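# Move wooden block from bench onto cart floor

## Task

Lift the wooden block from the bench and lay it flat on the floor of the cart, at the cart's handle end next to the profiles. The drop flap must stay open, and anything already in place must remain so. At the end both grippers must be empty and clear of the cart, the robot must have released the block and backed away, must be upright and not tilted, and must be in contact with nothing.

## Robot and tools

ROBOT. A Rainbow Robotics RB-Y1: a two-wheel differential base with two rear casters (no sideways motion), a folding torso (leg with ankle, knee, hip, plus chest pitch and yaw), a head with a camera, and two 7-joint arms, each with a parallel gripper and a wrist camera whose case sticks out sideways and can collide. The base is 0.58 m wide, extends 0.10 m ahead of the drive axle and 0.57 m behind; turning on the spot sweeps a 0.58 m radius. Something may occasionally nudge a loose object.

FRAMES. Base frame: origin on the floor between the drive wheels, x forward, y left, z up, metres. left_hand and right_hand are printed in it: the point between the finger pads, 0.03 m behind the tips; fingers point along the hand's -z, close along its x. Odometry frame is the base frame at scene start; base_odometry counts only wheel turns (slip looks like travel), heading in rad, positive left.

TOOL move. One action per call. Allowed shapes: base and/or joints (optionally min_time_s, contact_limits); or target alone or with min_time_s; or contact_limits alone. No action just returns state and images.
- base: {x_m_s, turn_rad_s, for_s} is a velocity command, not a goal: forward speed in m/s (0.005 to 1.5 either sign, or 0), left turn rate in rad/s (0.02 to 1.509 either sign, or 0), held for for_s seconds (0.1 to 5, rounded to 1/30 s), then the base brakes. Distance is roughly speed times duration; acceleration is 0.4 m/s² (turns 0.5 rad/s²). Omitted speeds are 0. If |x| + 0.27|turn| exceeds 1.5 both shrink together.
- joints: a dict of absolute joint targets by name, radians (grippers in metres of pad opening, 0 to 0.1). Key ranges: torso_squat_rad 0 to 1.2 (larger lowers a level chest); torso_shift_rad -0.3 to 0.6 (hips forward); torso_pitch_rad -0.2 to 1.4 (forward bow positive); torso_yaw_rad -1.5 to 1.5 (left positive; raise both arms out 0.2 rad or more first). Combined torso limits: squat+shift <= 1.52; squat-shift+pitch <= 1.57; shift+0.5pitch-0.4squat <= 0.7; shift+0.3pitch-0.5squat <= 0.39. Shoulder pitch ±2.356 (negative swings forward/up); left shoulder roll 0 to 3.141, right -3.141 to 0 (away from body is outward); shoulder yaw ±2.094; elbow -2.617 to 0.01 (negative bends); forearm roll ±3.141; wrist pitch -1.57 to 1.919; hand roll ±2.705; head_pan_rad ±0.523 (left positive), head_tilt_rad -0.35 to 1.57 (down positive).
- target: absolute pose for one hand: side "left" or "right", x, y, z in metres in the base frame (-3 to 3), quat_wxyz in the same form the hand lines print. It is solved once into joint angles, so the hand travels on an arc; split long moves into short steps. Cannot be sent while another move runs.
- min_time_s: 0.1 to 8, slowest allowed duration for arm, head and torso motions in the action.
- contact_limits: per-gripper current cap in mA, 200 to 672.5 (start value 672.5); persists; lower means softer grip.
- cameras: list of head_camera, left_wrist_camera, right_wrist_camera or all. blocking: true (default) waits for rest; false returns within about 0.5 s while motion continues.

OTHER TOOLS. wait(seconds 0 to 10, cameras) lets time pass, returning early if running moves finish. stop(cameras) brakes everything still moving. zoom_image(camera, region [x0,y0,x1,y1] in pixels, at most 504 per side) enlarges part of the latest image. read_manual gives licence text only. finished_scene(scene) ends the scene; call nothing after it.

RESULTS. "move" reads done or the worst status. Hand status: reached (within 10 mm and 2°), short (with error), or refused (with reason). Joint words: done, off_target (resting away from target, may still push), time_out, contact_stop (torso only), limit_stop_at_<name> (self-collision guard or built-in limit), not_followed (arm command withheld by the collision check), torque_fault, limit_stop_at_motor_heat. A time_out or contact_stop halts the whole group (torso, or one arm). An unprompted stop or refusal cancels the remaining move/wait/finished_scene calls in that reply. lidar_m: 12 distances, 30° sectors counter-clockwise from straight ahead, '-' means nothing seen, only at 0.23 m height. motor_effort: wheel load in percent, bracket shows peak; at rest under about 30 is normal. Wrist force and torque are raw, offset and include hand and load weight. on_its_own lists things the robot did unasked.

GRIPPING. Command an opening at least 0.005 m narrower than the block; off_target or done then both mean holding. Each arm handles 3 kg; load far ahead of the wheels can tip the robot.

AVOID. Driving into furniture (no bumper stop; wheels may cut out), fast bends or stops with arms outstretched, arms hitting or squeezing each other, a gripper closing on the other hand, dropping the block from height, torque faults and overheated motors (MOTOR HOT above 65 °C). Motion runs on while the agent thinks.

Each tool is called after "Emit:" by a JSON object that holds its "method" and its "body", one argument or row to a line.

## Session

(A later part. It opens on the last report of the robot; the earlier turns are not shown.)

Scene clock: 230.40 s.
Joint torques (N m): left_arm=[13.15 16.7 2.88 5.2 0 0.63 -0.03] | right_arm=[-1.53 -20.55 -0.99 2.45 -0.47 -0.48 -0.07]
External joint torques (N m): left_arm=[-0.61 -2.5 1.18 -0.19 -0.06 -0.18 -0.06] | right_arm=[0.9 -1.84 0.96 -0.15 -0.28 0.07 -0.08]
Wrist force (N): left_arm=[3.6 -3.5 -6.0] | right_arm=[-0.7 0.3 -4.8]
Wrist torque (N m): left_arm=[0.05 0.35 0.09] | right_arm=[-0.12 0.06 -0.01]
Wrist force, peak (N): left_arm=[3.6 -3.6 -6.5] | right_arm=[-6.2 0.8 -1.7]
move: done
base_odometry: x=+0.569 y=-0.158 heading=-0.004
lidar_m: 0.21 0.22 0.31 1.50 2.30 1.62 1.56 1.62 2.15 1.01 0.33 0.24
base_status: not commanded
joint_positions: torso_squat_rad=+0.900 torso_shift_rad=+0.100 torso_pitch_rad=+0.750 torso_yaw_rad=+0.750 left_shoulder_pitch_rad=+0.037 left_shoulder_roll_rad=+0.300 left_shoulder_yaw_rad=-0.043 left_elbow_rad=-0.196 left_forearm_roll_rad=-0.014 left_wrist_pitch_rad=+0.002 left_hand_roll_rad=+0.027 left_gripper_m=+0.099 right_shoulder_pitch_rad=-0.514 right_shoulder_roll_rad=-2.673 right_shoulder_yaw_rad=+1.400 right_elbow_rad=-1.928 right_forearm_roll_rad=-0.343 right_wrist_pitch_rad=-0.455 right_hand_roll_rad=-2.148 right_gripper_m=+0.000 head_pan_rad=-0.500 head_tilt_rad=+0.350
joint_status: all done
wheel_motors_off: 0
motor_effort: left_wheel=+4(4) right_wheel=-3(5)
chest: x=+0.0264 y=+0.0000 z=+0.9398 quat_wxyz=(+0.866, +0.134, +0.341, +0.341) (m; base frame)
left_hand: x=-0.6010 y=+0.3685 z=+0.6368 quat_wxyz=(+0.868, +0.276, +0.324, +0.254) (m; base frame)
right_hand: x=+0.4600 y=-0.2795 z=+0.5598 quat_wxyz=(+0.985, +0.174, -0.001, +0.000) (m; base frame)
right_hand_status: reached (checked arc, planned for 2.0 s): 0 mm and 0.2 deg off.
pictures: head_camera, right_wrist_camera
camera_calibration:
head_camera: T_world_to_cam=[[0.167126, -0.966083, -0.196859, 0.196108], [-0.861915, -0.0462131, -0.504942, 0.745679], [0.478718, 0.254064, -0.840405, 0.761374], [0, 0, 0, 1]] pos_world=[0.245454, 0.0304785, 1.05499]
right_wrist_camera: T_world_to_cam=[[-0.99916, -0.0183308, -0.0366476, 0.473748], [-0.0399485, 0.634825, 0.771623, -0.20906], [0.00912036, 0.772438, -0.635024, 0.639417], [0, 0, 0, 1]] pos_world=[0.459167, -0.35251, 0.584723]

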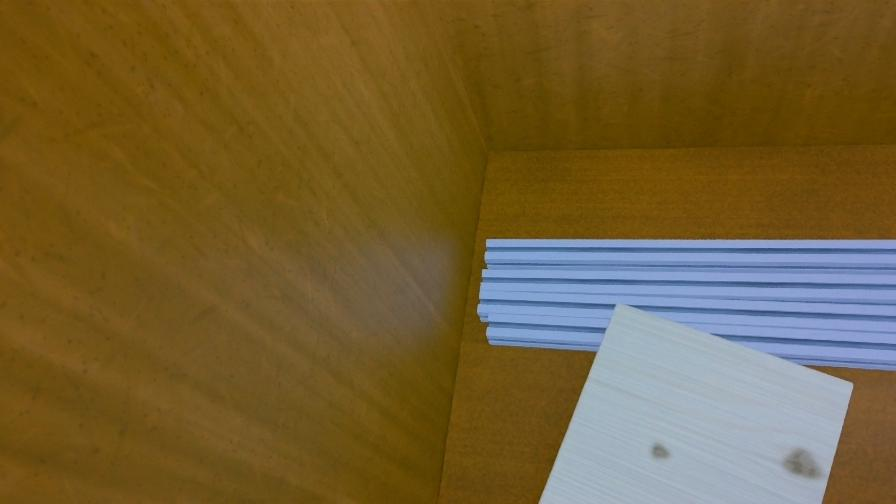

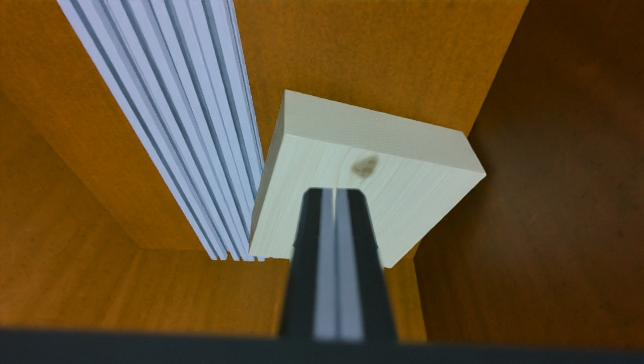

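Emit:
{"method": "move", "body": {
  "target": {"side":"right","x":0.465,"y":-0.24,"z":0.375,"quat_wxyz":[0.9848,0.1736,0,0]},
  "min_time_s": 1.8
}}

Emit:
{"method": "move", "body": {
  "target": {"side":"right","x":0.465,"y":-0.12,"z":0.372,"quat_wxyz":[0.9848,0.1736,0,0]},
  "min_time_s": 2,
  "cameras": ["head_camera","right_wrist_camera"]
}}

Scene clock: 238.90 s.
Joint torques (N m): left_arm=[12.68 16.58 2.51 5.29 -0.12 0.62 -0.03] | right_arm=[-2.24 -18.17 -4.83 1.68 -0.05 -0.33 -0.17]
External joint torques (N m): left_arm=[-1.08 -2.62 0.81 -0.09 -0.18 -0.19 -0.06] | right_arm=[1.21 0.53 -1.57 0.82 0.07 0.15 -0.18]
Wrist force (N): left_arm=[3.9 -2.8 -6.0] | right_arm=[0.0 0.1 -4.9]
Wrist torque (N m): left_arm=[-0.06 0.35 0.08] | right_arm=[-0.14 0.10 -0.01]
Wrist force, peak (N): left_arm=[4.6 -3.2 -6.0] | right_arm=[-0.1 -0.2 -5.5]
move: done
base_odometry: x=+0.569 y=-0.158 heading=-0.004
lidar_m: 0.21 0.23 0.31 1.48 2.29 1.63 1.55 1.61 2.14 1.00 0.33 0.22
base_status: not commanded
joint_positions: torso_squat_rad=+0.900 torso_shift_rad=+0.100 torso_pitch_rad=+0.750 torso_yaw_rad=+0.750 left_shoulder_pitch_rad=+0.037 left_shoulder_roll_rad=+0.300 left_shoulder_yaw_rad=-0.043 left_elbow_rad=-0.196 left_forearm_roll_rad=-0.014 left_wrist_pitch_rad=+0.002 left_hand_roll_rad=+0.027 left_gripper_m=+0.099 right_shoulder_pitch_rad=-0.335 right_shoulder_roll_rad=-2.009 right_shoulder_yaw_rad=+1.123 right_elbow_rad=-1.458 right_forearm_roll_rad=-0.060 right_wrist_pitch_rad=-0.250 right_hand_roll_rad=-2.330 right_gripper_m=+0.000 head_pan_rad=-0.500 head_tilt_rad=+0.350
joint_status: all done
wheel_motors_off: 0
motor_effort: left_wheel=+5(5) right_wheel=-3(6)
chest: x=+0.0264 y=+0.0000 z=+0.9398 quat_wxyz=(+0.866, +0.134, +0.341, +0.341) (m; base frame)
left_hand: x=-0.6010 y=+0.3685 z=+0.6368 quat_wxyz=(+0.868, +0.276, +0.324, +0.254) (m; base frame)
right_hand: x=+0.4648 y=-0.2403 z=+0.3750 quat_wxyz=(+0.984, +0.177, -0.006, -0.001) (m; base frame)
right_hand_status: reached (checked arc, planned for 1.8 s): 0 mm and 0.8 deg off.
pictures: none

Scene clock: 241.23 s.
Joint torques (N m): left_arm=[12.33 16.72 2.68 5.39 -0.02 0.61 0.03] | right_arm=[-9.48 -7.9 -5.88 -5.64 -0.67 -1.65 0.13]
External joint torques (N m): left_arm=[-1.43 -2.48 0.98 0 -0.08 -0.2 0] | right_arm=[-3.03 5.44 0.03 -4.07 -0.7 -1.09 0.13]
Wrist force (N): left_arm=[3.9 -2.8 -6.2] | right_arm=[1.8 -6.2 -3.2]
Wrist torque (N m): left_arm=[-0.06 0.38 0.06] | right_arm=[-0.25 -0.05 -0.27]
Wrist force, peak (N): left_arm=[4.2 -3.9 -6.1] | right_arm=[7.1 -8.5 -4.6]
move: done
base_odometry: x=+0.569 y=-0.158 heading=-0.004
lidar_m: 0.21 0.23 0.30 1.49 2.31 1.63 1.55 1.62 2.15 4.63 0.33 0.22
base_status: not commanded
joint_positions: torso_squat_rad=+0.900 torso_shift_rad=+0.100 torso_pitch_rad=+0.750 torso_yaw_rad=+0.750 left_shoulder_pitch_rad=+0.037 left_shoulder_roll_rad=+0.300 left_shoulder_yaw_rad=-0.043 left_elbow_rad=-0.196 left_forearm_roll_rad=-0.014 left_wrist_pitch_rad=+0.002 left_hand_roll_rad=+0.027 left_gripper_m=+0.099 right_shoulder_pitch_rad=-1.056 right_shoulder_roll_rad=-1.851 right_shoulder_yaw_rad=+1.530 right_elbow_rad=-1.617 right_forearm_roll_rad=-1.378 right_wrist_pitch_rad=+0.321 right_hand_roll_rad=-0.997 right_gripper_m=+0.000 head_pan_rad=-0.500 head_tilt_rad=+0.350
joint_status: all done
wheel_motors_off: 0
motor_effort: left_wheel=+2(4) right_wheel=-2(5)
chest: x=+0.0264 y=+0.0000 z=+0.9398 quat_wxyz=(+0.866, +0.134, +0.341, +0.341) (m; base frame)
left_hand: x=-0.6010 y=+0.3685 z=+0.6367 quat_wxyz=(+0.869, +0.276, +0.324, +0.254) (m; base frame)
right_hand: x=+0.4654 y=-0.1212 z=+0.3720 quat_wxyz=(+0.985, +0.171, -0.004, -0.001) (m; base frame)
right_hand_status: reached (checked arc, planned for 2.0 s): 1 mm and 0.6 deg off.
pictures: head_camera, right_wrist_camera
camera_calibration:
head_camera: T_world_to_cam=[[0.167071, -0.966111, -0.196763, 0.195925], [-0.861876, -0.0461928, -0.505011, 0.745736], [0.478808, 0.253958, -0.840386, 0.76136], [0, 0, 0, 1]] pos_world=[0.245454, 0.0303788, 1.05499]
right_wrist_camera: T_world_to_cam=[[-0.999012, -0.0141813, -0.0421154, 0.477624], [-0.0414168, 0.640642, 0.766722, -0.161249], [0.0161078, 0.767709, -0.640597, 0.396119], [0, 0, 0, 1]] pos_world=[0.464093, -0.194028, 0.397501]

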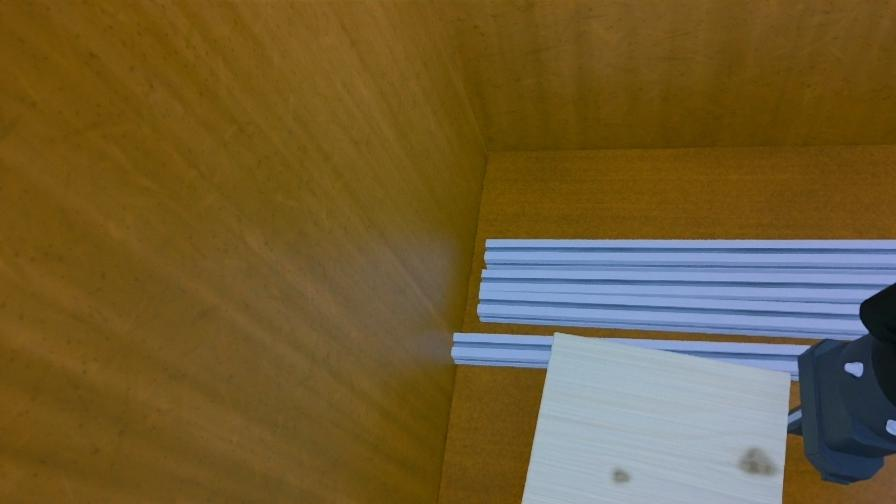

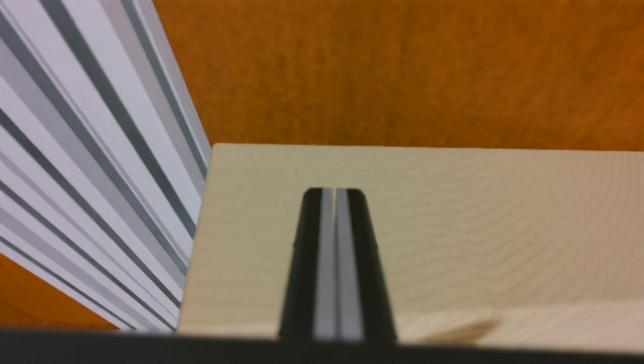

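Emit:
{"method": "move", "body": {
  "target": {"side":"right","x":0.5,"y":-0.17,"z":0.54,"quat_wxyz":[0.9848,0.1736,0,0]},
  "min_time_s": 1.2
}}

Emit:
{"method": "move", "body": {
  "target": {"side":"right","x":0.6,"y":0.05,"z":0.52,"quat_wxyz":[0.9848,0,0.1736,0]},
  "min_time_s": 1.5,
  "cameras": ["head_camera"]
}}

Emit:
{"method": "move", "body": {
  "target": {"side":"right","x":0.6,"y":0.05,"z":0.4,"quat_wxyz":[0.9848,0,0.1736,0]},
  "min_time_s": 1.5,
  "cameras": ["head_camera","right_wrist_camera"]
}}

Scene clock: 249.37 s.
Joint torques (N m): left_arm=[12.45 16.45 2.55 5.27 -0.01 0.62 0.03] | right_arm=[-4.42 -14.53 -9.05 -0.29 -0.2 -0.41 -0.13]
External joint torques (N m): left_arm=[-1.31 -2.75 0.85 -0.12 -0.07 -0.19 -0.01] | right_arm=[-0.99 -0.95 -0.85 -0.09 -0.07 0.02 -0.13]
Wrist force (N): left_arm=[4.2 -2.7 -5.9] | right_arm=[0.1 0.1 -5.0]
Wrist torque (N m): left_arm=[0.00 0.41 0.08] | right_arm=[-0.12 0.11 -0.20]
Wrist force, peak (N): left_arm=[4.2 -3.7 -5.8] | right_arm=[-1.0 -8.4 -6.4]
move: done
base_odometry: x=+0.569 y=-0.158 heading=-0.004
lidar_m: 0.20 0.22 0.29 1.50 2.30 1.64 1.54 1.61 2.14 4.61 0.33 0.22
base_status: not commanded
joint_positions: torso_squat_rad=+0.900 torso_shift_rad=+0.100 torso_pitch_rad=+0.750 torso_yaw_rad=+0.750 left_shoulder_pitch_rad=+0.037 left_shoulder_roll_rad=+0.300 left_shoulder_yaw_rad=-0.043 left_elbow_rad=-0.196 left_forearm_roll_rad=-0.014 left_wrist_pitch_rad=+0.002 left_hand_roll_rad=+0.027 left_gripper_m=+0.099 right_shoulder_pitch_rad=-1.228 right_shoulder_roll_rad=-2.341 right_shoulder_yaw_rad=+1.342 right_elbow_rad=-1.955 right_forearm_roll_rad=-1.791 right_wrist_pitch_rad=+0.663 right_hand_roll_rad=-0.662 right_gripper_m=+0.000 head_pan_rad=-0.500 head_tilt_rad=+0.350
joint_status: all done
wheel_motors_off: 0
motor_effort: left_wheel=+4(4) right_wheel=-4(5)
chest: x=+0.0264 y=+0.0001 z=+0.9398 quat_wxyz=(+0.866, +0.134, +0.341, +0.341) (m; base frame)
left_hand: x=-0.6010 y=+0.3685 z=+0.6368 quat_wxyz=(+0.868, +0.276, +0.324, +0.254) (m; base frame)
right_hand: x=+0.4996 y=-0.1692 z=+0.5397 quat_wxyz=(+0.985, +0.173, -0.002, +0.000) (m; base frame)
right_hand_status: reached (checked arc, planned for 1.2 s): 1 mm and 0.2 deg off.
pictures: none

Scene clock: 251.23 s.
Joint torques (N m): left_arm=[12.87 16.64 2.4 5.16 -0.05 0.65 -0.05] | right_arm=[-22.46 0.12 -3.02 -3.82 -0.27 0.26 -0.03]
External joint torques (N m): left_arm=[-0.89 -2.55 0.7 -0.23 -0.11 -0.16 -0.08] | right_arm=[0.04 -0.83 -1.07 0.36 -0.19 -0.13 -0.02]
Wrist force (N): left_arm=[3.6 -3.1 -5.7] | right_arm=[1.7 1.4 -5.1]
Wrist torque (N m): left_arm=[-0.01 0.38 0.05] | right_arm=[-0.15 0.18 -0.20]
Wrist force, peak (N): left_arm=[4.3 -3.2 -6.0] | right_arm=[0.8 1.9 -6.0]
move: short
base_odometry: x=+0.569 y=-0.158 heading=-0.004
lidar_m: 0.20 0.22 0.30 1.50 2.29 1.64 1.54 1.61 2.15 1.01 0.34 0.23
base_status: not commanded
joint_positions: torso_squat_rad=+0.900 torso_shift_rad=+0.100 torso_pitch_rad=+0.750 torso_yaw_rad=+0.750 left_shoulder_pitch_rad=+0.037 left_shoulder_roll_rad=+0.300 left_shoulder_yaw_rad=-0.043 left_elbow_rad=-0.196 left_forearm_roll_rad=-0.014 left_wrist_pitch_rad=+0.002 left_hand_roll_rad=+0.027 left_gripper_m=+0.099 right_shoulder_pitch_rad=-1.793 right_shoulder_roll_rad=-0.882 right_shoulder_yaw_rad=+1.032 right_elbow_rad=-0.267 right_forearm_roll_rad=-1.120 right_wrist_pitch_rad=+1.579 right_hand_roll_rad=-0.515 right_gripper_m=+0.000 head_pan_rad=-0.500 head_tilt_rad=+0.350
joint_status: all done
wheel_motors_off: 0
motor_effort: left_wheel=+3(5) right_wheel=-4(7)
chest: x=+0.0264 y=+0.0001 z=+0.9399 quat_wxyz=(+0.866, +0.134, +0.341, +0.341) (m; base frame)
left_hand: x=-0.6010 y=+0.3685 z=+0.6367 quat_wxyz=(+0.868, +0.276, +0.324, +0.254) (m; base frame)
right_hand: x=+0.5994 y=+0.0500 z=+0.5203 quat_wxyz=(+0.991, +0.015, +0.136, -0.002) (m; base frame)
right_hand_status: short (checked arc, as near as the solve gets, planned for 1.5 s): 1 mm and 4.7 deg off. The place is met; only the turn is off.
pictures: head_camera
camera_calibration:
head_camera: T_world_to_cam=[[0.167244, -0.966058, -0.196879, 0.196099], [-0.861855, -0.0462796, -0.505039, 0.745768], [0.478785, 0.254146, -0.840342, 0.761288], [0, 0, 0, 1]] pos_world=[0.245454, 0.0304781, 1.05499]

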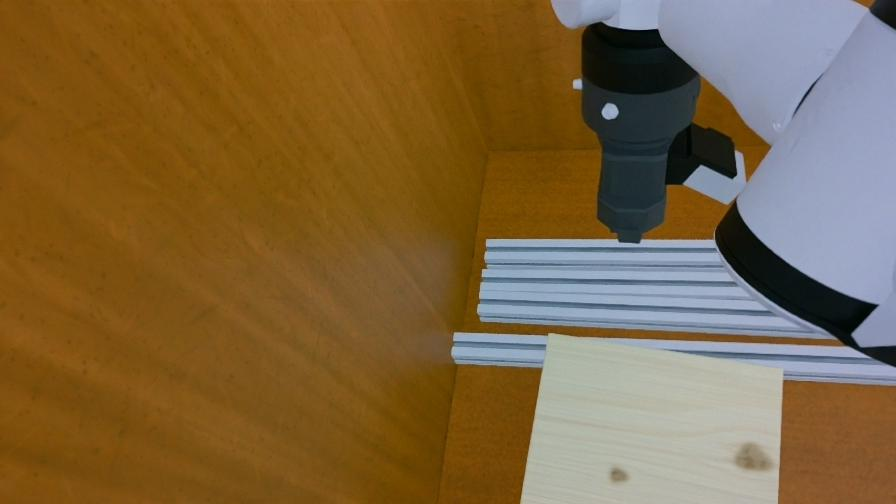

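Scene clock: 253.07 s.
Joint torques (N m): left_arm=[12.68 16.43 2.78 5.26 0.01 0.62 0.11] | right_arm=[-20.16 0.23 -4.15 -3.38 -0.41 0 0.11]
External joint torques (N m): left_arm=[-1.08 -2.76 1.08 -0.13 -0.05 -0.19 0.07] | right_arm=[0.47 1.96 -2.27 0.15 -0.41 0 0.11]
Wrist force (N): left_arm=[3.4 -3.3 -5.4] | right_arm=[0.3 1.9 -4.8]
Wrist torque (N m): left_arm=[0.03 0.30 0.03] | right_arm=[-0.21 0.10 -0.21]
Wrist force, peak (N): left_arm=[3.8 -3.2 -6.3] | right_arm=[1.7 2.4 -5.5]
move: short
base_odometry: x=+0.569 y=-0.158 heading=-0.004
lidar_m: 0.21 0.22 0.29 1.49 2.30 1.61 1.55 1.62 2.14 1.01 0.33 0.22
base_status: not commanded
joint_positions: torso_squat_rad=+0.900 torso_shift_rad=+0.100 torso_pitch_rad=+0.750 torso_yaw_rad=+0.750 left_shoulder_pitch_rad=+0.037 left_shoulder_roll_rad=+0.300 left_shoulder_yaw_rad=-0.043 left_elbow_rad=-0.196 left_forearm_roll_rad=-0.014 left_wrist_pitch_rad=+0.002 left_hand_roll_rad=+0.027 left_gripper_m=+0.099 right_shoulder_pitch_rad=-1.536 right_shoulder_roll_rad=-0.881 right_shoulder_yaw_rad=+0.997 right_elbow_rad=-0.267 right_forearm_roll_rad=-1.131 right_wrist_pitch_rad=+1.131 right_hand_roll_rad=-0.506 right_gripper_m=+0.000 head_pan_rad=-0.500 head_tilt_rad=+0.350
joint_status: all done
wheel_motors_off: 0
motor_effort: left_wheel=+4(5) right_wheel=-5(6)
chest: x=+0.0264 y=+0.0001 z=+0.9399 quat_wxyz=(+0.866, +0.134, +0.341, +0.341) (m; base frame)
left_hand: x=-0.6010 y=+0.3685 z=+0.6367 quat_wxyz=(+0.868, +0.276, +0.324, +0.254) (m; base frame)
right_hand: x=+0.5996 y=+0.0495 z=+0.4005 quat_wxyz=(+0.998, +0.051, +0.036, -0.009) (m; base frame)
right_hand_status: short (checked arc, as near as the solve gets, planned for 1.5 s): 1 mm and 17.0 deg off. The place is met; only the turn is off.
pictures: head_camera, right_wrist_camera
camera_calibration:
head_camera: T_world_to_cam=[[0.1672, -0.966082, -0.196797, 0.196024], [-0.861857, -0.0462824, -0.505035, 0.745765], [0.478797, 0.254053, -0.840363, 0.761311], [0, 0, 0, 1]] pos_world=[0.245454, 0.0304783, 1.05499]
right_wrist_camera: T_world_to_cam=[[-0.998997, -0.0115041, 0.043273, 0.580918], [0.0164336, 0.804786, 0.593338, -0.26023], [-0.0416513, 0.593454, -0.80379, 0.389682], [0, 0, 0, 1]] pos_world=[0.600843, -0.0151459, 0.442489]

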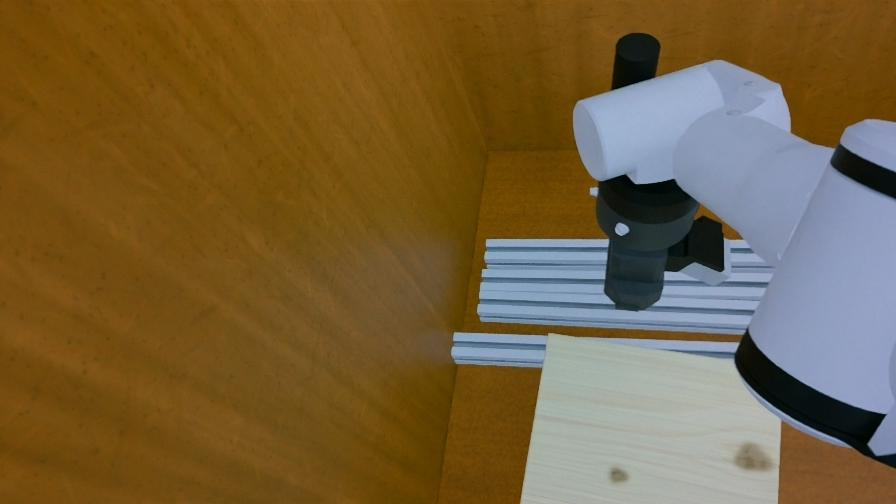

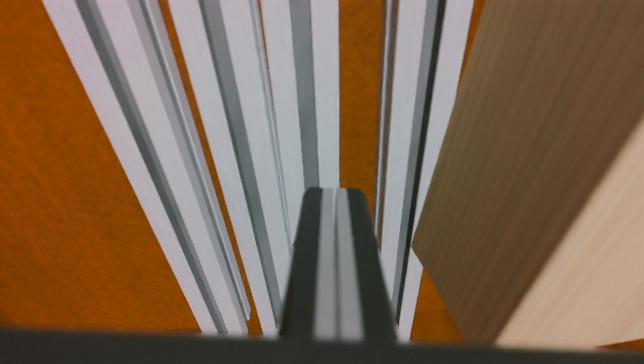

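Emit:
{"method": "move", "body": {
  "target": {"side":"right","x":0.518,"y":0.05,"z":0.4,"quat_wxyz":[1,0,0,0]},
  "min_time_s": 2.5,
  "cameras": ["head_camera","right_wrist_camera"]
}}

Scene clock: 260.37 s.
Joint torques (N m): left_arm=[12.58 16.53 2.79 5.25 -0.04 0.66 0.04] | right_arm=[15.67 -7.59 10.19 11.2 2.28 -0.89 -0.23]
External joint torques (N m): left_arm=[-1.1 -2.64 1.09 -0.11 -0.1 -0.14 0.01] | right_arm=[32.63 -3.18 17.19 15.53 2.06 -0.85 -0.23]
Wrist force (N): left_arm=[3.9 -2.7 -5.9] | right_arm=[-9.0 0.2 88.4]
Wrist torque (N m): left_arm=[0.00 0.35 0.05] | right_arm=[0.14 0.71 0.15]
Wrist force, peak (N): left_arm=[4.2 -2.8 -6.4] | right_arm=[-8.4 -2.3 89.6]
move: done
base_odometry: x=+0.569 y=-0.158 heading=-0.004
lidar_m: 0.20 0.23 0.30 1.48 2.29 1.62 1.55 1.61 2.14 1.02 0.33 0.24
base_status: not commanded
joint_positions: torso_squat_rad=+0.900 torso_shift_rad=+0.099 torso_pitch_rad=+0.746 torso_yaw_rad=+0.750 left_shoulder_pitch_rad=+0.037 left_shoulder_roll_rad=+0.300 left_shoulder_yaw_rad=-0.043 left_elbow_rad=-0.196 left_forearm_roll_rad=-0.014 left_wrist_pitch_rad=+0.002 left_hand_roll_rad=+0.027 left_gripper_m=+0.099 right_shoulder_pitch_rad=-1.272 right_shoulder_roll_rad=-1.181 right_shoulder_yaw_rad=+1.092 right_elbow_rad=-1.226 right_forearm_roll_rad=-0.938 right_wrist_pitch_rad=+1.286 right_hand_roll_rad=-1.189 right_gripper_m=+0.000 head_pan_rad=-0.500 head_tilt_rad=+0.350
joint_status: all done
wheel_motors_off: 0
motor_effort: left_wheel=+9(10) right_wheel=-5(12)
chest: x=+0.0249 y=+0.0000 z=+0.9406 quat_wxyz=(+0.866, +0.134, +0.339, +0.341) (m; base frame)
left_hand: x=-0.6014 y=+0.3685 z=+0.6351 quat_wxyz=(+0.869, +0.275, +0.323, +0.255) (m; base frame)
right_hand: x=+0.5214 y=+0.0548 z=+0.4072 quat_wxyz=(+1.000, +0.006, -0.004, +0.000) (m; base frame)
right_hand_status: reached (checked arc, planned for 2.5 s): 9 mm and 0.9 deg off.
pictures: head_camera, right_wrist_camera
camera_calibration:
head_camera: T_world_to_cam=[[0.168078, -0.966029, -0.19631, 0.19594], [-0.859914, -0.046315, -0.508333, 0.747854], [0.481973, 0.254249, -0.838487, 0.76084], [0, 0, 0, 1]] pos_world=[0.243453, 0.0304778, 1.05658]
right_wrist_camera: T_world_to_cam=[[-0.998986, -0.028226, -0.0350774, 0.535459], [-0.0423084, 0.854973, 0.516945, -0.208196], [0.0153989, 0.517904, -0.8553, 0.384051], [0, 0, 0, 1]] pos_world=[0.520194, -0.00578628, 0.454887]

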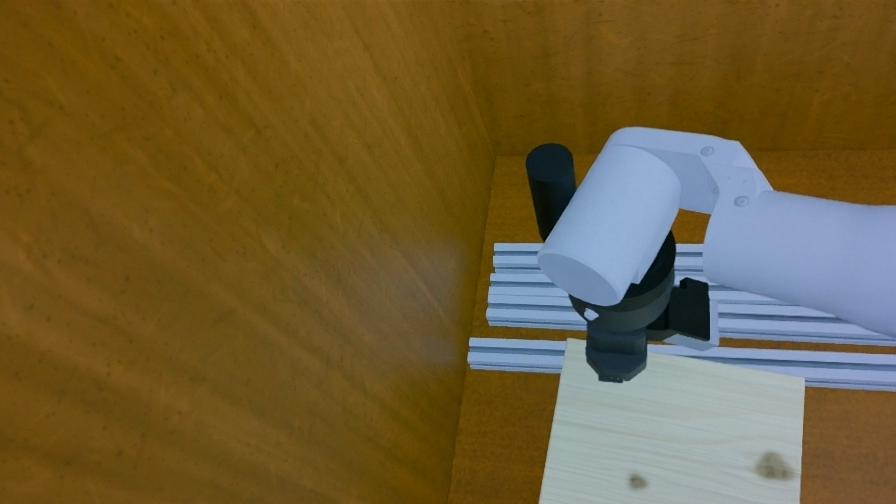

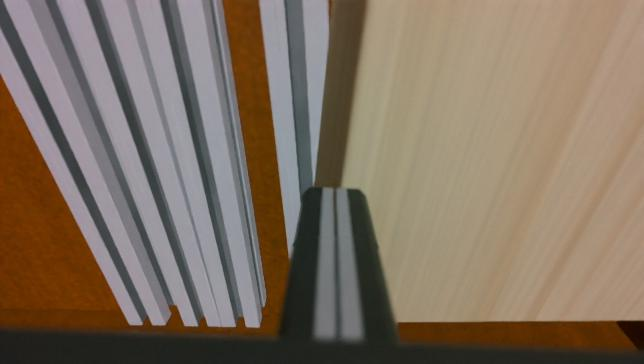

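Emit:
{"method": "move", "body": {
  "target": {"side":"right","x":0.53,"y":0.05,"z":0.46,"quat_wxyz":[1,0,0,0]},
  "min_time_s": 1.0,
  "cameras": ["head_camera","right_wrist_camera"]
}}

Emit:
{"method": "zoom_image", "body": {
  "camera": "right_wrist_camera",
  "region": [200, 0, 500, 330]
}}

Scene clock: 263.50 s.
Joint torques (N m): left_arm=[12.79 16.21 2.31 5.27 -0.05 0.56 0.07] | right_arm=[-18.91 -5.94 -9.17 -5.08 -0.08 0.11 -0.34]
External joint torques (N m): left_arm=[-0.96 -2.99 0.61 -0.12 -0.11 -0.25 0.04] | right_arm=[-1.82 -1.57 -1.38 -0.71 -0.29 0.11 -0.34]
Wrist force (N): left_arm=[3.2 -2.9 -5.6] | right_arm=[0.0 2.3 -5.0]
Wrist torque (N m): left_arm=[-0.01 0.27 0.10] | right_arm=[-0.25 0.10 -0.04]
Wrist force, peak (N): left_arm=[4.1 -3.4 -6.4] | right_arm=[-9.0 -0.3 89.2]
move: done
base_odometry: x=+0.569 y=-0.158 heading=-0.004
lidar_m: 0.21 0.22 0.30 1.50 2.31 1.62 1.55 1.61 2.15 1.01 0.33 0.23
base_status: not commanded
joint_positions: torso_squat_rad=+0.900 torso_shift_rad=+0.100 torso_pitch_rad=+0.750 torso_yaw_rad=+0.750 left_shoulder_pitch_rad=+0.037 left_shoulder_roll_rad=+0.300 left_shoulder_yaw_rad=-0.043 left_elbow_rad=-0.196 left_forearm_roll_rad=-0.014 left_wrist_pitch_rad=+0.002 left_hand_roll_rad=+0.027 left_gripper_m=+0.099 right_shoulder_pitch_rad=-1.339 right_shoulder_roll_rad=-1.254 right_shoulder_yaw_rad=+1.064 right_elbow_rad=-1.369 right_forearm_roll_rad=-0.986 right_wrist_pitch_rad=+1.437 right_hand_roll_rad=-1.215 right_gripper_m=+0.000 head_pan_rad=-0.500 head_tilt_rad=+0.350
joint_status: all done
wheel_motors_off: 0
motor_effort: left_wheel=+6(12) right_wheel=-6(8)
chest: x=+0.0263 y=+0.0001 z=+0.9399 quat_wxyz=(+0.866, +0.134, +0.341, +0.341) (m; base frame)
left_hand: x=-0.6010 y=+0.3685 z=+0.6367 quat_wxyz=(+0.869, +0.276, +0.324, +0.254) (m; base frame)
right_hand: x=+0.5296 y=+0.0500 z=+0.4568 quat_wxyz=(+1.000, -0.001, +0.002, +0.000) (m; base frame)
right_hand_status: reached (checked arc, planned for 1.0 s): 3 mm and 0.3 deg off.
pictures: head_camera, right_wrist_camera
camera_calibration:
head_camera: T_world_to_cam=[[0.167296, -0.966054, -0.196854, 0.196096], [-0.86178, -0.0463001, -0.505165, 0.745848], [0.478903, 0.254157, -0.840272, 0.761316], [0, 0, 0, 1]] pos_world=[0.245354, 0.030478, 1.05509]
right_wrist_camera: T_world_to_cam=[[-0.999316, -0.0299429, -0.021685, 0.539338], [-0.0367998, 0.861917, 0.505712, -0.227514], [0.00354819, 0.506164, -0.86243, 0.438982], [0, 0, 0, 1]] pos_world=[0.52904, -0.00994922, 0.505343]

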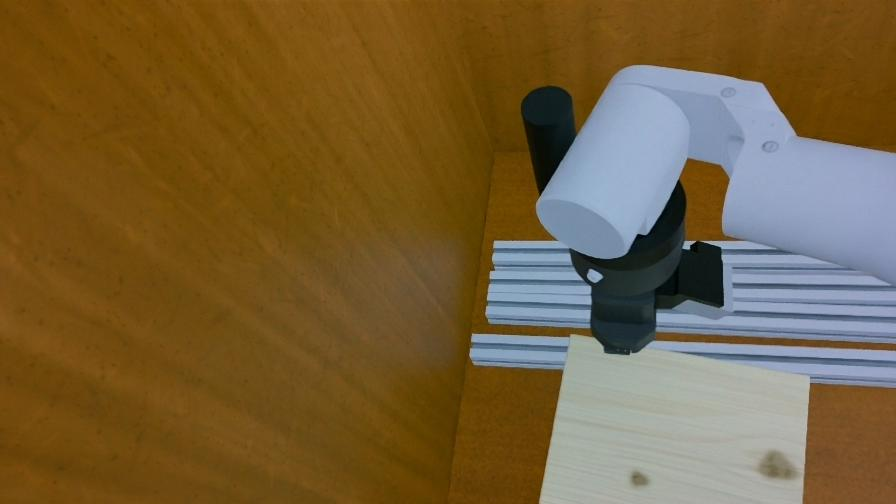

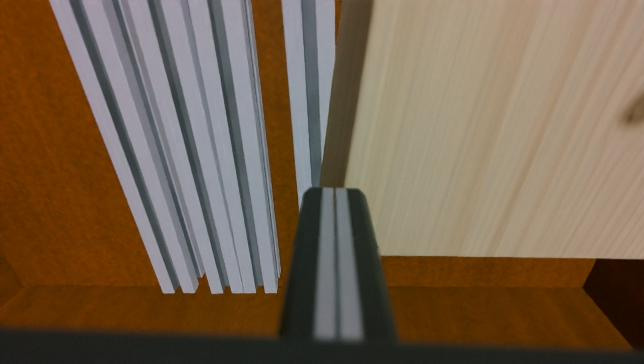

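Scaled by 1.527 from the camera's 644x364 image, which has a finer 1265x715 frame.

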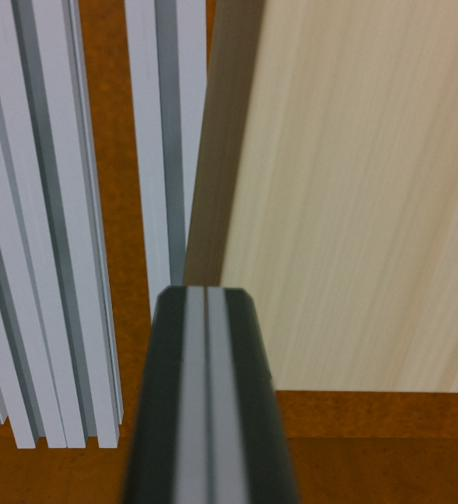

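Emit:
{"method": "move", "body": {
  "target": {"side":"right","x":0.565,"y":0.05,"z":0.455,"quat_wxyz":[1,0,0,0]},
  "min_time_s": 0.8
}}

Emit:
{"method": "move", "body": {
  "target": {"side":"right","x":0.56,"y":0.05,"z":0.398,"quat_wxyz":[1,0,0,0]},
  "min_time_s": 1.0,
  "cameras": ["right_wrist_camera"]
}}

Scene clock: 267.73 s.
Joint torques (N m): left_arm=[12.73 16.57 2.59 5.52 -0.01 0.67 0.06] | right_arm=[-19.83 -2.3 -8.56 -3.93 -0.04 -0.05 0.11]
External joint torques (N m): left_arm=[-1.03 -2.63 0.89 0.13 -0.07 -0.14 0.03] | right_arm=[-1.55 1.67 -1.39 0.33 -0.26 -0.04 0.11]
Wrist force (N): left_arm=[3.7 -2.4 -5.8] | right_arm=[0.1 1.9 -4.9]
Wrist torque (N m): left_arm=[-0.03 0.34 0.09] | right_arm=[-0.20 0.13 -0.21]
Wrist force, peak (N): left_arm=[3.9 -2.2 -6.6] | right_arm=[0.1 2.5 -5.9]
move: done
base_odometry: x=+0.569 y=-0.158 heading=-0.004
lidar_m: 0.21 0.22 0.30 1.51 2.30 1.63 1.55 1.62 2.13 1.01 0.33 0.22
base_status: not commanded
joint_positions: torso_squat_rad=+0.900 torso_shift_rad=+0.100 torso_pitch_rad=+0.750 torso_yaw_rad=+0.750 left_shoulder_pitch_rad=+0.037 left_shoulder_roll_rad=+0.300 left_shoulder_yaw_rad=-0.043 left_elbow_rad=-0.196 left_forearm_roll_rad=-0.014 left_wrist_pitch_rad=+0.002 left_hand_roll_rad=+0.027 left_gripper_m=+0.099 right_shoulder_pitch_rad=-1.398 right_shoulder_roll_rad=-1.198 right_shoulder_yaw_rad=+1.052 right_elbow_rad=-1.172 right_forearm_roll_rad=-0.989 right_wrist_pitch_rad=+1.409 right_hand_roll_rad=-1.076 right_gripper_m=+0.000 head_pan_rad=-0.500 head_tilt_rad=+0.350
joint_status: all done
wheel_motors_off: 0
motor_effort: left_wheel=+5(6) right_wheel=-4(7)
chest: x=+0.0263 y=+0.0001 z=+0.9399 quat_wxyz=(+0.866, +0.134, +0.341, +0.341) (m; base frame)
left_hand: x=-0.6010 y=+0.3685 z=+0.6367 quat_wxyz=(+0.869, +0.276, +0.324, +0.254) (m; base frame)
right_hand: x=+0.5646 y=+0.0496 z=+0.4550 quat_wxyz=(+1.000, +0.000, -0.001, +0.000) (m; base frame)
right_hand_status: reached (checked arc, planned for 0.8 s): 1 mm and 0.1 deg off.
pictures: none

Scene clock: 269.07 s.
Joint torques (N m): left_arm=[13.08 16.62 2.53 5.43 0.02 0.69 -0.08] | right_arm=[-18.13 -2.54 -4.87 -3.79 0.28 -0.02 0.25]
External joint torques (N m): left_arm=[-0.68 -2.58 0.83 0.04 -0.04 -0.12 -0.11] | right_arm=[0.28 1.27 0.94 0.23 0.06 0 0.25]
Wrist force (N): left_arm=[3.2 -2.5 -6.5] | right_arm=[0.1 2.2 -5.1]
Wrist torque (N m): left_arm=[-0.06 0.28 0.05] | right_arm=[-0.23 0.13 -0.23]
Wrist force, peak (N): left_arm=[3.3 -3.5 -6.2] | right_arm=[-0.1 2.6 -5.6]
move: done
base_odometry: x=+0.569 y=-0.158 heading=-0.004
lidar_m: 0.21 0.22 0.30 1.49 2.30 1.64 1.55 1.62 2.15 1.00 0.33 0.23
base_status: not commanded
joint_positions: torso_squat_rad=+0.900 torso_shift_rad=+0.100 torso_pitch_rad=+0.750 torso_yaw_rad=+0.750 left_shoulder_pitch_rad=+0.037 left_shoulder_roll_rad=+0.300 left_shoulder_yaw_rad=-0.043 left_elbow_rad=-0.196 left_forearm_roll_rad=-0.014 left_wrist_pitch_rad=+0.002 left_hand_roll_rad=+0.027 left_gripper_m=+0.099 right_shoulder_pitch_rad=-1.347 right_shoulder_roll_rad=-1.094 right_shoulder_yaw_rad=+1.071 right_elbow_rad=-0.942 right_forearm_roll_rad=-0.966 right_wrist_pitch_rad=+1.248 right_hand_roll_rad=-0.994 right_gripper_m=+0.000 head_pan_rad=-0.500 head_tilt_rad=+0.350
joint_status: all done
wheel_motors_off: 0
motor_effort: left_wheel=+5(6) right_wheel=-5(6)
chest: x=+0.0263 y=+0.0001 z=+0.9399 quat_wxyz=(+0.866, +0.134, +0.341, +0.341) (m; base frame)
left_hand: x=-0.6010 y=+0.3685 z=+0.6367 quat_wxyz=(+0.869, +0.276, +0.324, +0.254) (m; base frame)
right_hand: x=+0.5600 y=+0.0499 z=+0.3982 quat_wxyz=(+1.000, +0.000, +0.000, +0.000) (m; base frame)
right_hand_status: reached (checked arc, planned for 1.0 s): 0 mm and 0.1 deg off.
pictures: right_wrist_camera
camera_calibration:
right_wrist_camera: T_world_to_cam=[[-0.999225, -0.0285547, -0.0270784, 0.570535], [-0.0383479, 0.861023, 0.507119, -0.196406], [0.00883452, 0.507764, -0.861451, 0.384901], [0, 0, 0, 1]] pos_world=[0.559161, -0.0100369, 0.446624]

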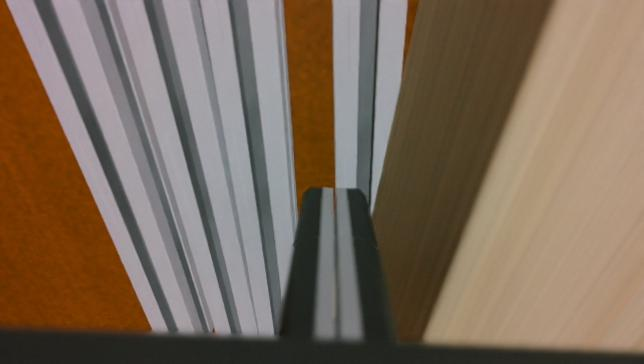

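Emit:
{"method": "move", "body": {
  "target": {"side":"right","x":0.535,"y":0.05,"z":0.4,"quat_wxyz":[1,0,0,0]},
  "min_time_s": 1.0
}}

Emit:
{"method": "move", "body": {
  "target": {"side":"right","x":0.51,"y":0.05,"z":0.4,"quat_wxyz":[1,0,0,0]},
  "min_time_s": 1.2,
  "cameras": ["right_wrist_camera","head_camera"]
}}

Scene clock: 271.27 s.
Joint torques (N m): left_arm=[12.91 16.51 2.73 5.19 -0.03 0.62 0.01] | right_arm=[-16.83 -5.49 -5.27 -5.18 0.27 0.15 -0.16]
External joint torques (N m): left_arm=[-0.85 -2.69 1.03 -0.2 -0.08 -0.19 -0.02] | right_arm=[0.6 -1.23 1.32 -0.97 0.07 0.15 -0.16]
Wrist force (N): left_arm=[3.7 -3.2 -6.0] | right_arm=[0.7 2.1 -5.1]
Wrist torque (N m): left_arm=[0.03 0.40 0.05] | right_arm=[-0.23 0.19 0.01]
Wrist force, peak (N): left_arm=[3.7 -2.7 -6.7] | right_arm=[-0.4 2.8 -5.3]
move: done
base_odometry: x=+0.569 y=-0.158 heading=-0.004
lidar_m: 0.21 0.21 0.30 1.50 2.29 1.63 1.55 1.61 2.14 1.01 0.33 0.23
base_status: not commanded
joint_positions: torso_squat_rad=+0.900 torso_shift_rad=+0.100 torso_pitch_rad=+0.750 torso_yaw_rad=+0.750 left_shoulder_pitch_rad=+0.037 left_shoulder_roll_rad=+0.300 left_shoulder_yaw_rad=-0.043 left_elbow_rad=-0.196 left_forearm_roll_rad=-0.014 left_wrist_pitch_rad=+0.002 left_hand_roll_rad=+0.027 left_gripper_m=+0.099 right_shoulder_pitch_rad=-1.294 right_shoulder_roll_rad=-1.151 right_shoulder_yaw_rad=+1.082 right_elbow_rad=-1.122 right_forearm_roll_rad=-0.950 right_wrist_pitch_rad=+1.277 right_hand_roll_rad=-1.114 right_gripper_m=+0.000 head_pan_rad=-0.500 head_tilt_rad=+0.350
joint_status: all done
wheel_motors_off: 0
motor_effort: left_wheel=+5(5) right_wheel=-5(6)
chest: x=+0.0263 y=+0.0001 z=+0.9399 quat_wxyz=(+0.866, +0.134, +0.341, +0.341) (m; base frame)
left_hand: x=-0.6010 y=+0.3685 z=+0.6367 quat_wxyz=(+0.869, +0.276, +0.324, +0.254) (m; base frame)
right_hand: x=+0.5349 y=+0.0503 z=+0.4002 quat_wxyz=(+1.000, +0.000, +0.001, +0.000) (m; base frame)
right_hand_status: reached (checked arc, planned for 1.0 s): 0 mm and 0.1 deg off.
pictures: none

Scene clock: 272.80 s.
Joint torques (N m): left_arm=[12.82 16.57 2.69 5.26 0 0.67 0.08] | right_arm=[-3.56 -1.85 0.63 -4.57 -3.52 3.19 -0.27]
External joint torques (N m): left_arm=[-0.93 -2.62 1 -0.13 -0.06 -0.14 0.04] | right_arm=[13 2.67 7.67 -0.17 -3.73 3.19 -0.27]
Wrist force (N): left_arm=[3.7 -3.3 -5.7] | right_arm=[17.8 7.5 2.9]
Wrist torque (N m): left_arm=[0.00 0.34 0.08] | right_arm=[-0.14 -0.33 0.02]
Wrist force, peak (N): left_arm=[4.1 -3.2 -6.8] | right_arm=[20.9 13.2 -1.6]
move: done
base_odometry: x=+0.569 y=-0.158 heading=-0.004
lidar_m: 0.20 0.22 0.30 1.50 2.29 1.63 1.55 1.60 2.15 1.01 0.32 0.23
base_status: not commanded
joint_positions: torso_squat_rad=+0.900 torso_shift_rad=+0.100 torso_pitch_rad=+0.750 torso_yaw_rad=+0.750 left_shoulder_pitch_rad=+0.037 left_shoulder_roll_rad=+0.300 left_shoulder_yaw_rad=-0.043 left_elbow_rad=-0.196 left_forearm_roll_rad=-0.014 left_wrist_pitch_rad=+0.002 left_hand_roll_rad=+0.027 left_gripper_m=+0.099 right_shoulder_pitch_rad=-1.250 right_shoulder_roll_rad=-1.193 right_shoulder_yaw_rad=+1.093 right_elbow_rad=-1.264 right_forearm_roll_rad=-0.927 right_wrist_pitch_rad=+1.292 right_hand_roll_rad=-1.220 right_gripper_m=+0.000 head_pan_rad=-0.500 head_tilt_rad=+0.350
joint_status: all done
wheel_motors_off: 0
motor_effort: left_wheel=+4(5) right_wheel=-8(10)
chest: x=+0.0263 y=+0.0001 z=+0.9399 quat_wxyz=(+0.866, +0.134, +0.341, +0.341) (m; base frame)
left_hand: x=-0.6010 y=+0.3684 z=+0.6366 quat_wxyz=(+0.869, +0.276, +0.324, +0.254) (m; base frame)
right_hand: x=+0.5121 y=+0.0512 z=+0.4018 quat_wxyz=(+1.000, +0.002, -0.002, -0.001) (m; base frame)
right_hand_status: reached (checked arc, planned for 1.2 s): 3 mm and 0.3 deg off.
pictures: head_camera, right_wrist_camera
camera_calibration:
head_camera: T_world_to_cam=[[0.167374, -0.966027, -0.196921, 0.196165], [-0.861706, -0.0462977, -0.505291, 0.746013], [0.479008, 0.25426, -0.84018, 0.761274], [0, 0, 0, 1]] pos_world=[0.245354, 0.0304778, 1.05519]
right_wrist_camera: T_world_to_cam=[[-0.999179, -0.0273544, -0.0298781, 0.523853], [-0.0387729, 0.859403, 0.509826, -0.201946], [0.0117313, 0.510566, -0.859759, 0.38546], [0, 0, 0, 1]] pos_world=[0.511071, -0.00891931, 0.450011]

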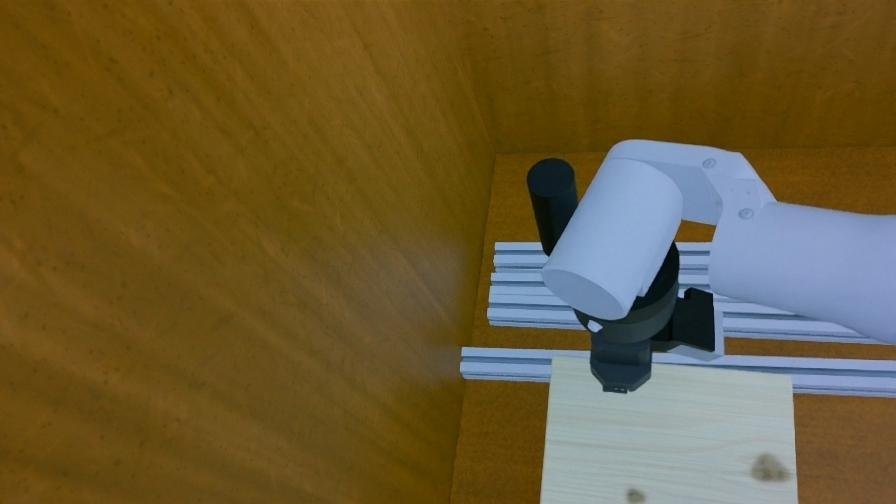

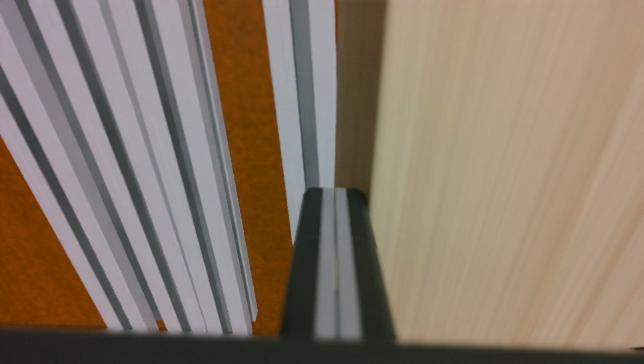

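Emit:
{"method": "move", "body": {
  "target": {"side":"right","x":0.53,"y":0.05,"z":0.41,"quat_wxyz":[1,0,0,0]},
  "min_time_s": 0.6
}}

Emit:
{"method": "move", "body": {
  "target": {"side":"right","x":0.53,"y":-0.05,"z":0.53,"quat_wxyz":[1,0,0,0]},
  "min_time_s": 1.0
}}

Emit:
{"method": "move", "body": {
  "target": {"side":"right","x":0.46,"y":-0.3,"z":0.5,"quat_wxyz":[0.9537,0.3007,0,0]},
  "min_time_s": 1.5,
  "cameras": ["right_wrist_camera","head_camera"]
}}

Emit:
{"method": "zoom_image", "body": {
  "camera": "right_wrist_camera",
  "region": [100, 0, 600, 330]
}}

Scene clock: 278.03 s.
Joint torques (N m): left_arm=[12.68 16.62 2.51 5.27 0.06 0.66 -0.03] | right_arm=[-18.48 -2.35 -8.84 -3.89 -0.19 0.17 0.13]
External joint torques (N m): left_arm=[-1.08 -2.58 0.81 -0.12 0.01 -0.15 -0.06] | right_arm=[-1.39 2.11 -1.85 0.4 -0.41 0.18 0.13]
Wrist force (N): left_arm=[3.7 -2.3 -5.0] | right_arm=[0.3 2.5 -4.7]
Wrist torque (N m): left_arm=[-0.08 0.36 0.06] | right_arm=[-0.25 0.12 -0.21]
Wrist force, peak (N): left_arm=[4.2 -2.8 -6.8] | right_arm=[18.9 8.1 2.7]
move: done
base_odometry: x=+0.569 y=-0.158 heading=-0.004
lidar_m: 0.21 0.22 0.29 1.48 2.30 1.63 1.55 1.60 2.15 1.01 0.33 0.23
base_status: not commanded
joint_positions: torso_squat_rad=+0.900 torso_shift_rad=+0.100 torso_pitch_rad=+0.750 torso_yaw_rad=+0.750 left_shoulder_pitch_rad=+0.037 left_shoulder_roll_rad=+0.300 left_shoulder_yaw_rad=-0.043 left_elbow_rad=-0.196 left_forearm_roll_rad=-0.014 left_wrist_pitch_rad=+0.002 left_hand_roll_rad=+0.027 left_gripper_m=+0.099 right_shoulder_pitch_rad=-1.287 right_shoulder_roll_rad=-1.187 right_shoulder_yaw_rad=+1.083 right_elbow_rad=-1.210 right_forearm_roll_rad=-0.949 right_wrist_pitch_rad=+1.306 right_hand_roll_rad=-1.162 right_gripper_m=+0.000 head_pan_rad=-0.500 head_tilt_rad=+0.350
joint_status: all done
wheel_motors_off: 0
motor_effort: left_wheel=+4(5) right_wheel=-7(10)
chest: x=+0.0263 y=+0.0001 z=+0.9399 quat_wxyz=(+0.866, +0.134, +0.341, +0.341) (m; base frame)
left_hand: x=-0.6010 y=+0.3685 z=+0.6367 quat_wxyz=(+0.869, +0.276, +0.324, +0.254) (m; base frame)
right_hand: x=+0.5292 y=+0.0494 z=+0.4100 quat_wxyz=(+1.000, +0.001, -0.001, -0.001) (m; base frame)
right_hand_status: reached (checked arc, planned for 0.6 s): 1 mm and 0.2 deg off.
pictures: none

Scene clock: 279.37 s.
Joint torques (N m): left_arm=[12.61 16.53 2.53 5.37 -0.04 0.72 -0.05] | right_arm=[-13.06 -8.41 -10.32 -3.4 0.05 -0.14 -0.16]
External joint torques (N m): left_arm=[-1.15 -2.67 0.83 -0.02 -0.1 -0.09 -0.08] | right_arm=[-0.76 0.35 -1.04 -0.38 -0.16 -0.14 -0.16]
Wrist force (N): left_arm=[3.3 -2.6 -5.7] | right_arm=[0.0 2.7 -4.7]
Wrist torque (N m): left_arm=[-0.05 0.32 0.10] | right_arm=[-0.30 0.10 -0.02]
Wrist force, peak (N): left_arm=[3.7 -3.0 -6.3] | right_arm=[-0.3 3.0 -5.2]
move: done
base_odometry: x=+0.569 y=-0.158 heading=-0.004
lidar_m: 0.21 0.22 0.30 1.49 2.30 1.64 1.56 1.60 2.14 1.02 0.35 0.23
base_status: not commanded
joint_positions: torso_squat_rad=+0.900 torso_shift_rad=+0.100 torso_pitch_rad=+0.750 torso_yaw_rad=+0.750 left_shoulder_pitch_rad=+0.037 left_shoulder_roll_rad=+0.300 left_shoulder_yaw_rad=-0.043 left_elbow_rad=-0.196 left_forearm_roll_rad=-0.014 left_wrist_pitch_rad=+0.002 left_hand_roll_rad=+0.027 left_gripper_m=+0.099 right_shoulder_pitch_rad=-1.290 right_shoulder_roll_rad=-1.679 right_shoulder_yaw_rad=+0.982 right_elbow_rad=-1.786 right_forearm_roll_rad=-1.182 right_wrist_pitch_rad=+1.487 right_hand_roll_rad=-1.236 right_gripper_m=+0.000 head_pan_rad=-0.500 head_tilt_rad=+0.350
joint_status: all done
wheel_motors_off: 0
motor_effort: left_wheel=+4(6) right_wheel=-4(10)
chest: x=+0.0264 y=+0.0001 z=+0.9398 quat_wxyz=(+0.866, +0.134, +0.341, +0.341) (m; base frame)
left_hand: x=-0.6010 y=+0.3685 z=+0.6367 quat_wxyz=(+0.868, +0.276, +0.324, +0.254) (m; base frame)
right_hand: x=+0.5298 y=-0.0501 z=+0.5297 quat_wxyz=(+1.000, -0.001, +0.001, +0.000) (m; base frame)
right_hand_status: reached (checked arc, planned for 1.0 s): 0 mm and 0.1 deg off.
pictures: none

Scene clock: 281.20 s.
Joint torques (N m): left_arm=[12.67 16.81 2.48 5.22 0.01 0.62 0.04] | right_arm=[3.05 -4.1 -7.37 0.51 -0.55 0.6 -0.21]
External joint torques (N m): left_arm=[-1.08 -2.39 0.78 -0.17 -0.05 -0.19 0.01] | right_arm=[-1.27 0.89 0.02 0.07 0.1 0.22 -0.22]
Wrist force (N): left_arm=[3.9 -2.3 -6.0] | right_arm=[-0.1 -1.5 -3.3]
Wrist torque (N m): left_arm=[-0.10 0.38 0.06] | right_arm=[-0.06 0.06 -0.18]
Wrist force, peak (N): left_arm=[3.4 -3.4 -6.5] | right_arm=[-0.6 3.5 -4.8]
move: done
base_odometry: x=+0.569 y=-0.158 heading=-0.004
lidar_m: 0.20 0.21 0.29 1.50 2.29 1.63 1.55 1.60 2.15 1.00 0.33 0.23
base_status: not commanded
joint_positions: torso_squat_rad=+0.900 torso_shift_rad=+0.100 torso_pitch_rad=+0.750 torso_yaw_rad=+0.750 left_shoulder_pitch_rad=+0.037 left_shoulder_roll_rad=+0.300 left_shoulder_yaw_rad=-0.043 left_elbow_rad=-0.196 left_forearm_roll_rad=-0.014 left_wrist_pitch_rad=+0.002 left_hand_roll_rad=+0.027 left_gripper_m=+0.099 right_shoulder_pitch_rad=-1.893 right_shoulder_roll_rad=-2.518 right_shoulder_yaw_rad=+2.049 right_elbow_rad=-1.482 right_forearm_roll_rad=-2.407 right_wrist_pitch_rad=+0.907 right_hand_roll_rad=+0.415 right_gripper_m=+0.000 head_pan_rad=-0.500 head_tilt_rad=+0.350
joint_status: all done
wheel_motors_off: 0
motor_effort: left_wheel=+5(5) right_wheel=-3(7)
chest: x=+0.0264 y=+0.0001 z=+0.9398 quat_wxyz=(+0.866, +0.134, +0.341, +0.341) (m; base frame)
left_hand: x=-0.6010 y=+0.3685 z=+0.6367 quat_wxyz=(+0.868, +0.276, +0.324, +0.254) (m; base frame)
right_hand: x=+0.4600 y=-0.3001 z=+0.5001 quat_wxyz=(+0.954, +0.300, +0.000, +0.000) (m; base frame)
right_hand_status: reached (checked arc, planned for 1.5 s): 0 mm and 0.1 deg off.
pictures: head_camera, right_wrist_camera
camera_calibration:
head_camera: T_world_to_cam=[[0.167116, -0.966087, -0.196845, 0.196095], [-0.861874, -0.04619, -0.505015, 0.745745], [0.478796, 0.254051, -0.840364, 0.761312], [0, 0, 0, 1]] pos_world=[0.245454, 0.0304786, 1.05499]
right_wrist_camera: T_world_to_cam=[[-0.999215, -0.00814864, -0.0387733, 0.475329], [-0.038646, 0.416142, 0.908478, -0.284602], [0.00873236, 0.909263, -0.41613, 0.54914], [0, 0, 0, 1]] pos_world=[0.459162, -0.377005, 0.505498]

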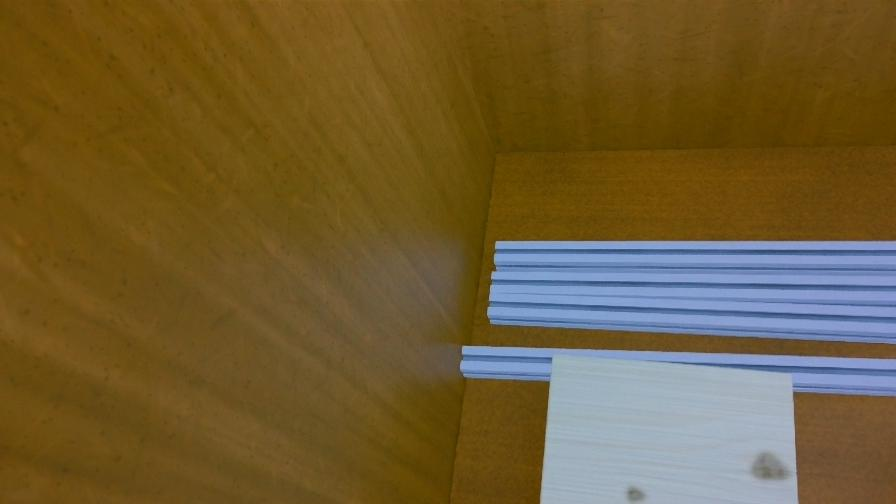

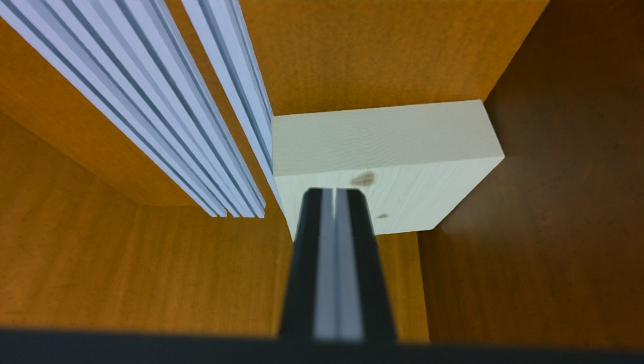

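Scaled by 1.008 from the camera's 644x364 image, which has a finer 1265x715 frame.

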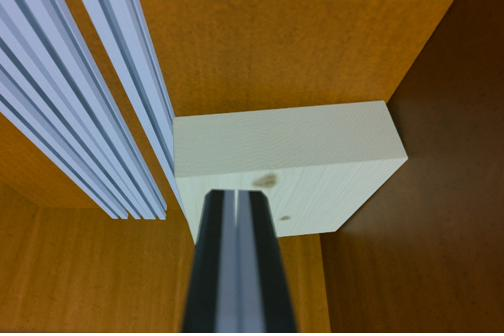

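Emit:
{"method": "zoom_image", "body": {
  "camera": "right_wrist_camera",
  "region": [210, 60, 330, 130]
}}

Emit:
{"method": "zoom_image", "body": {
  "camera": "right_wrist_camera",
  "region": [420, 50, 540, 170]
}}

Emit:
{"method": "zoom_image", "body": {
  "camera": "head_camera",
  "region": [440, 320, 860, 504]
}}

Scaled by 4.200 from the camera's 644x364 image, which has a finer 1265x715 frame.

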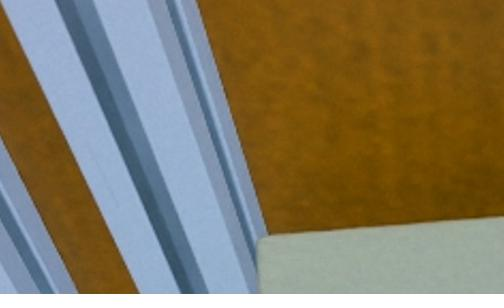

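Scaled by 4.200 from the camera's 644x364 image, which has a finer 1265x715 frame.

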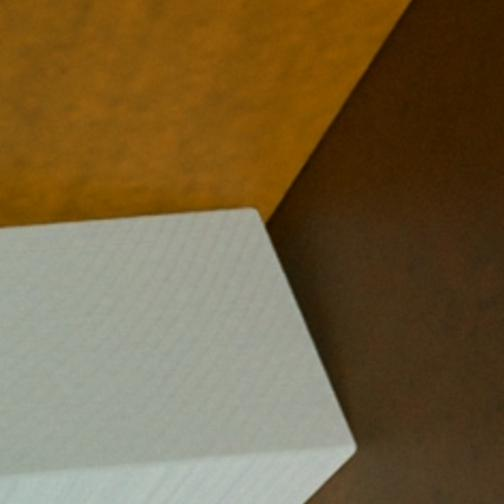

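Scaled by 1.200 from the camera's 896x504 image, which has a finer 1280x720 frame.

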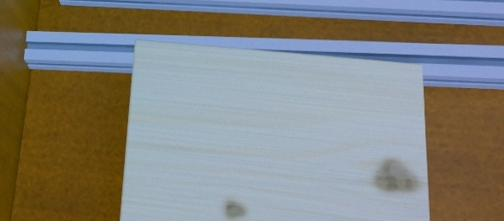

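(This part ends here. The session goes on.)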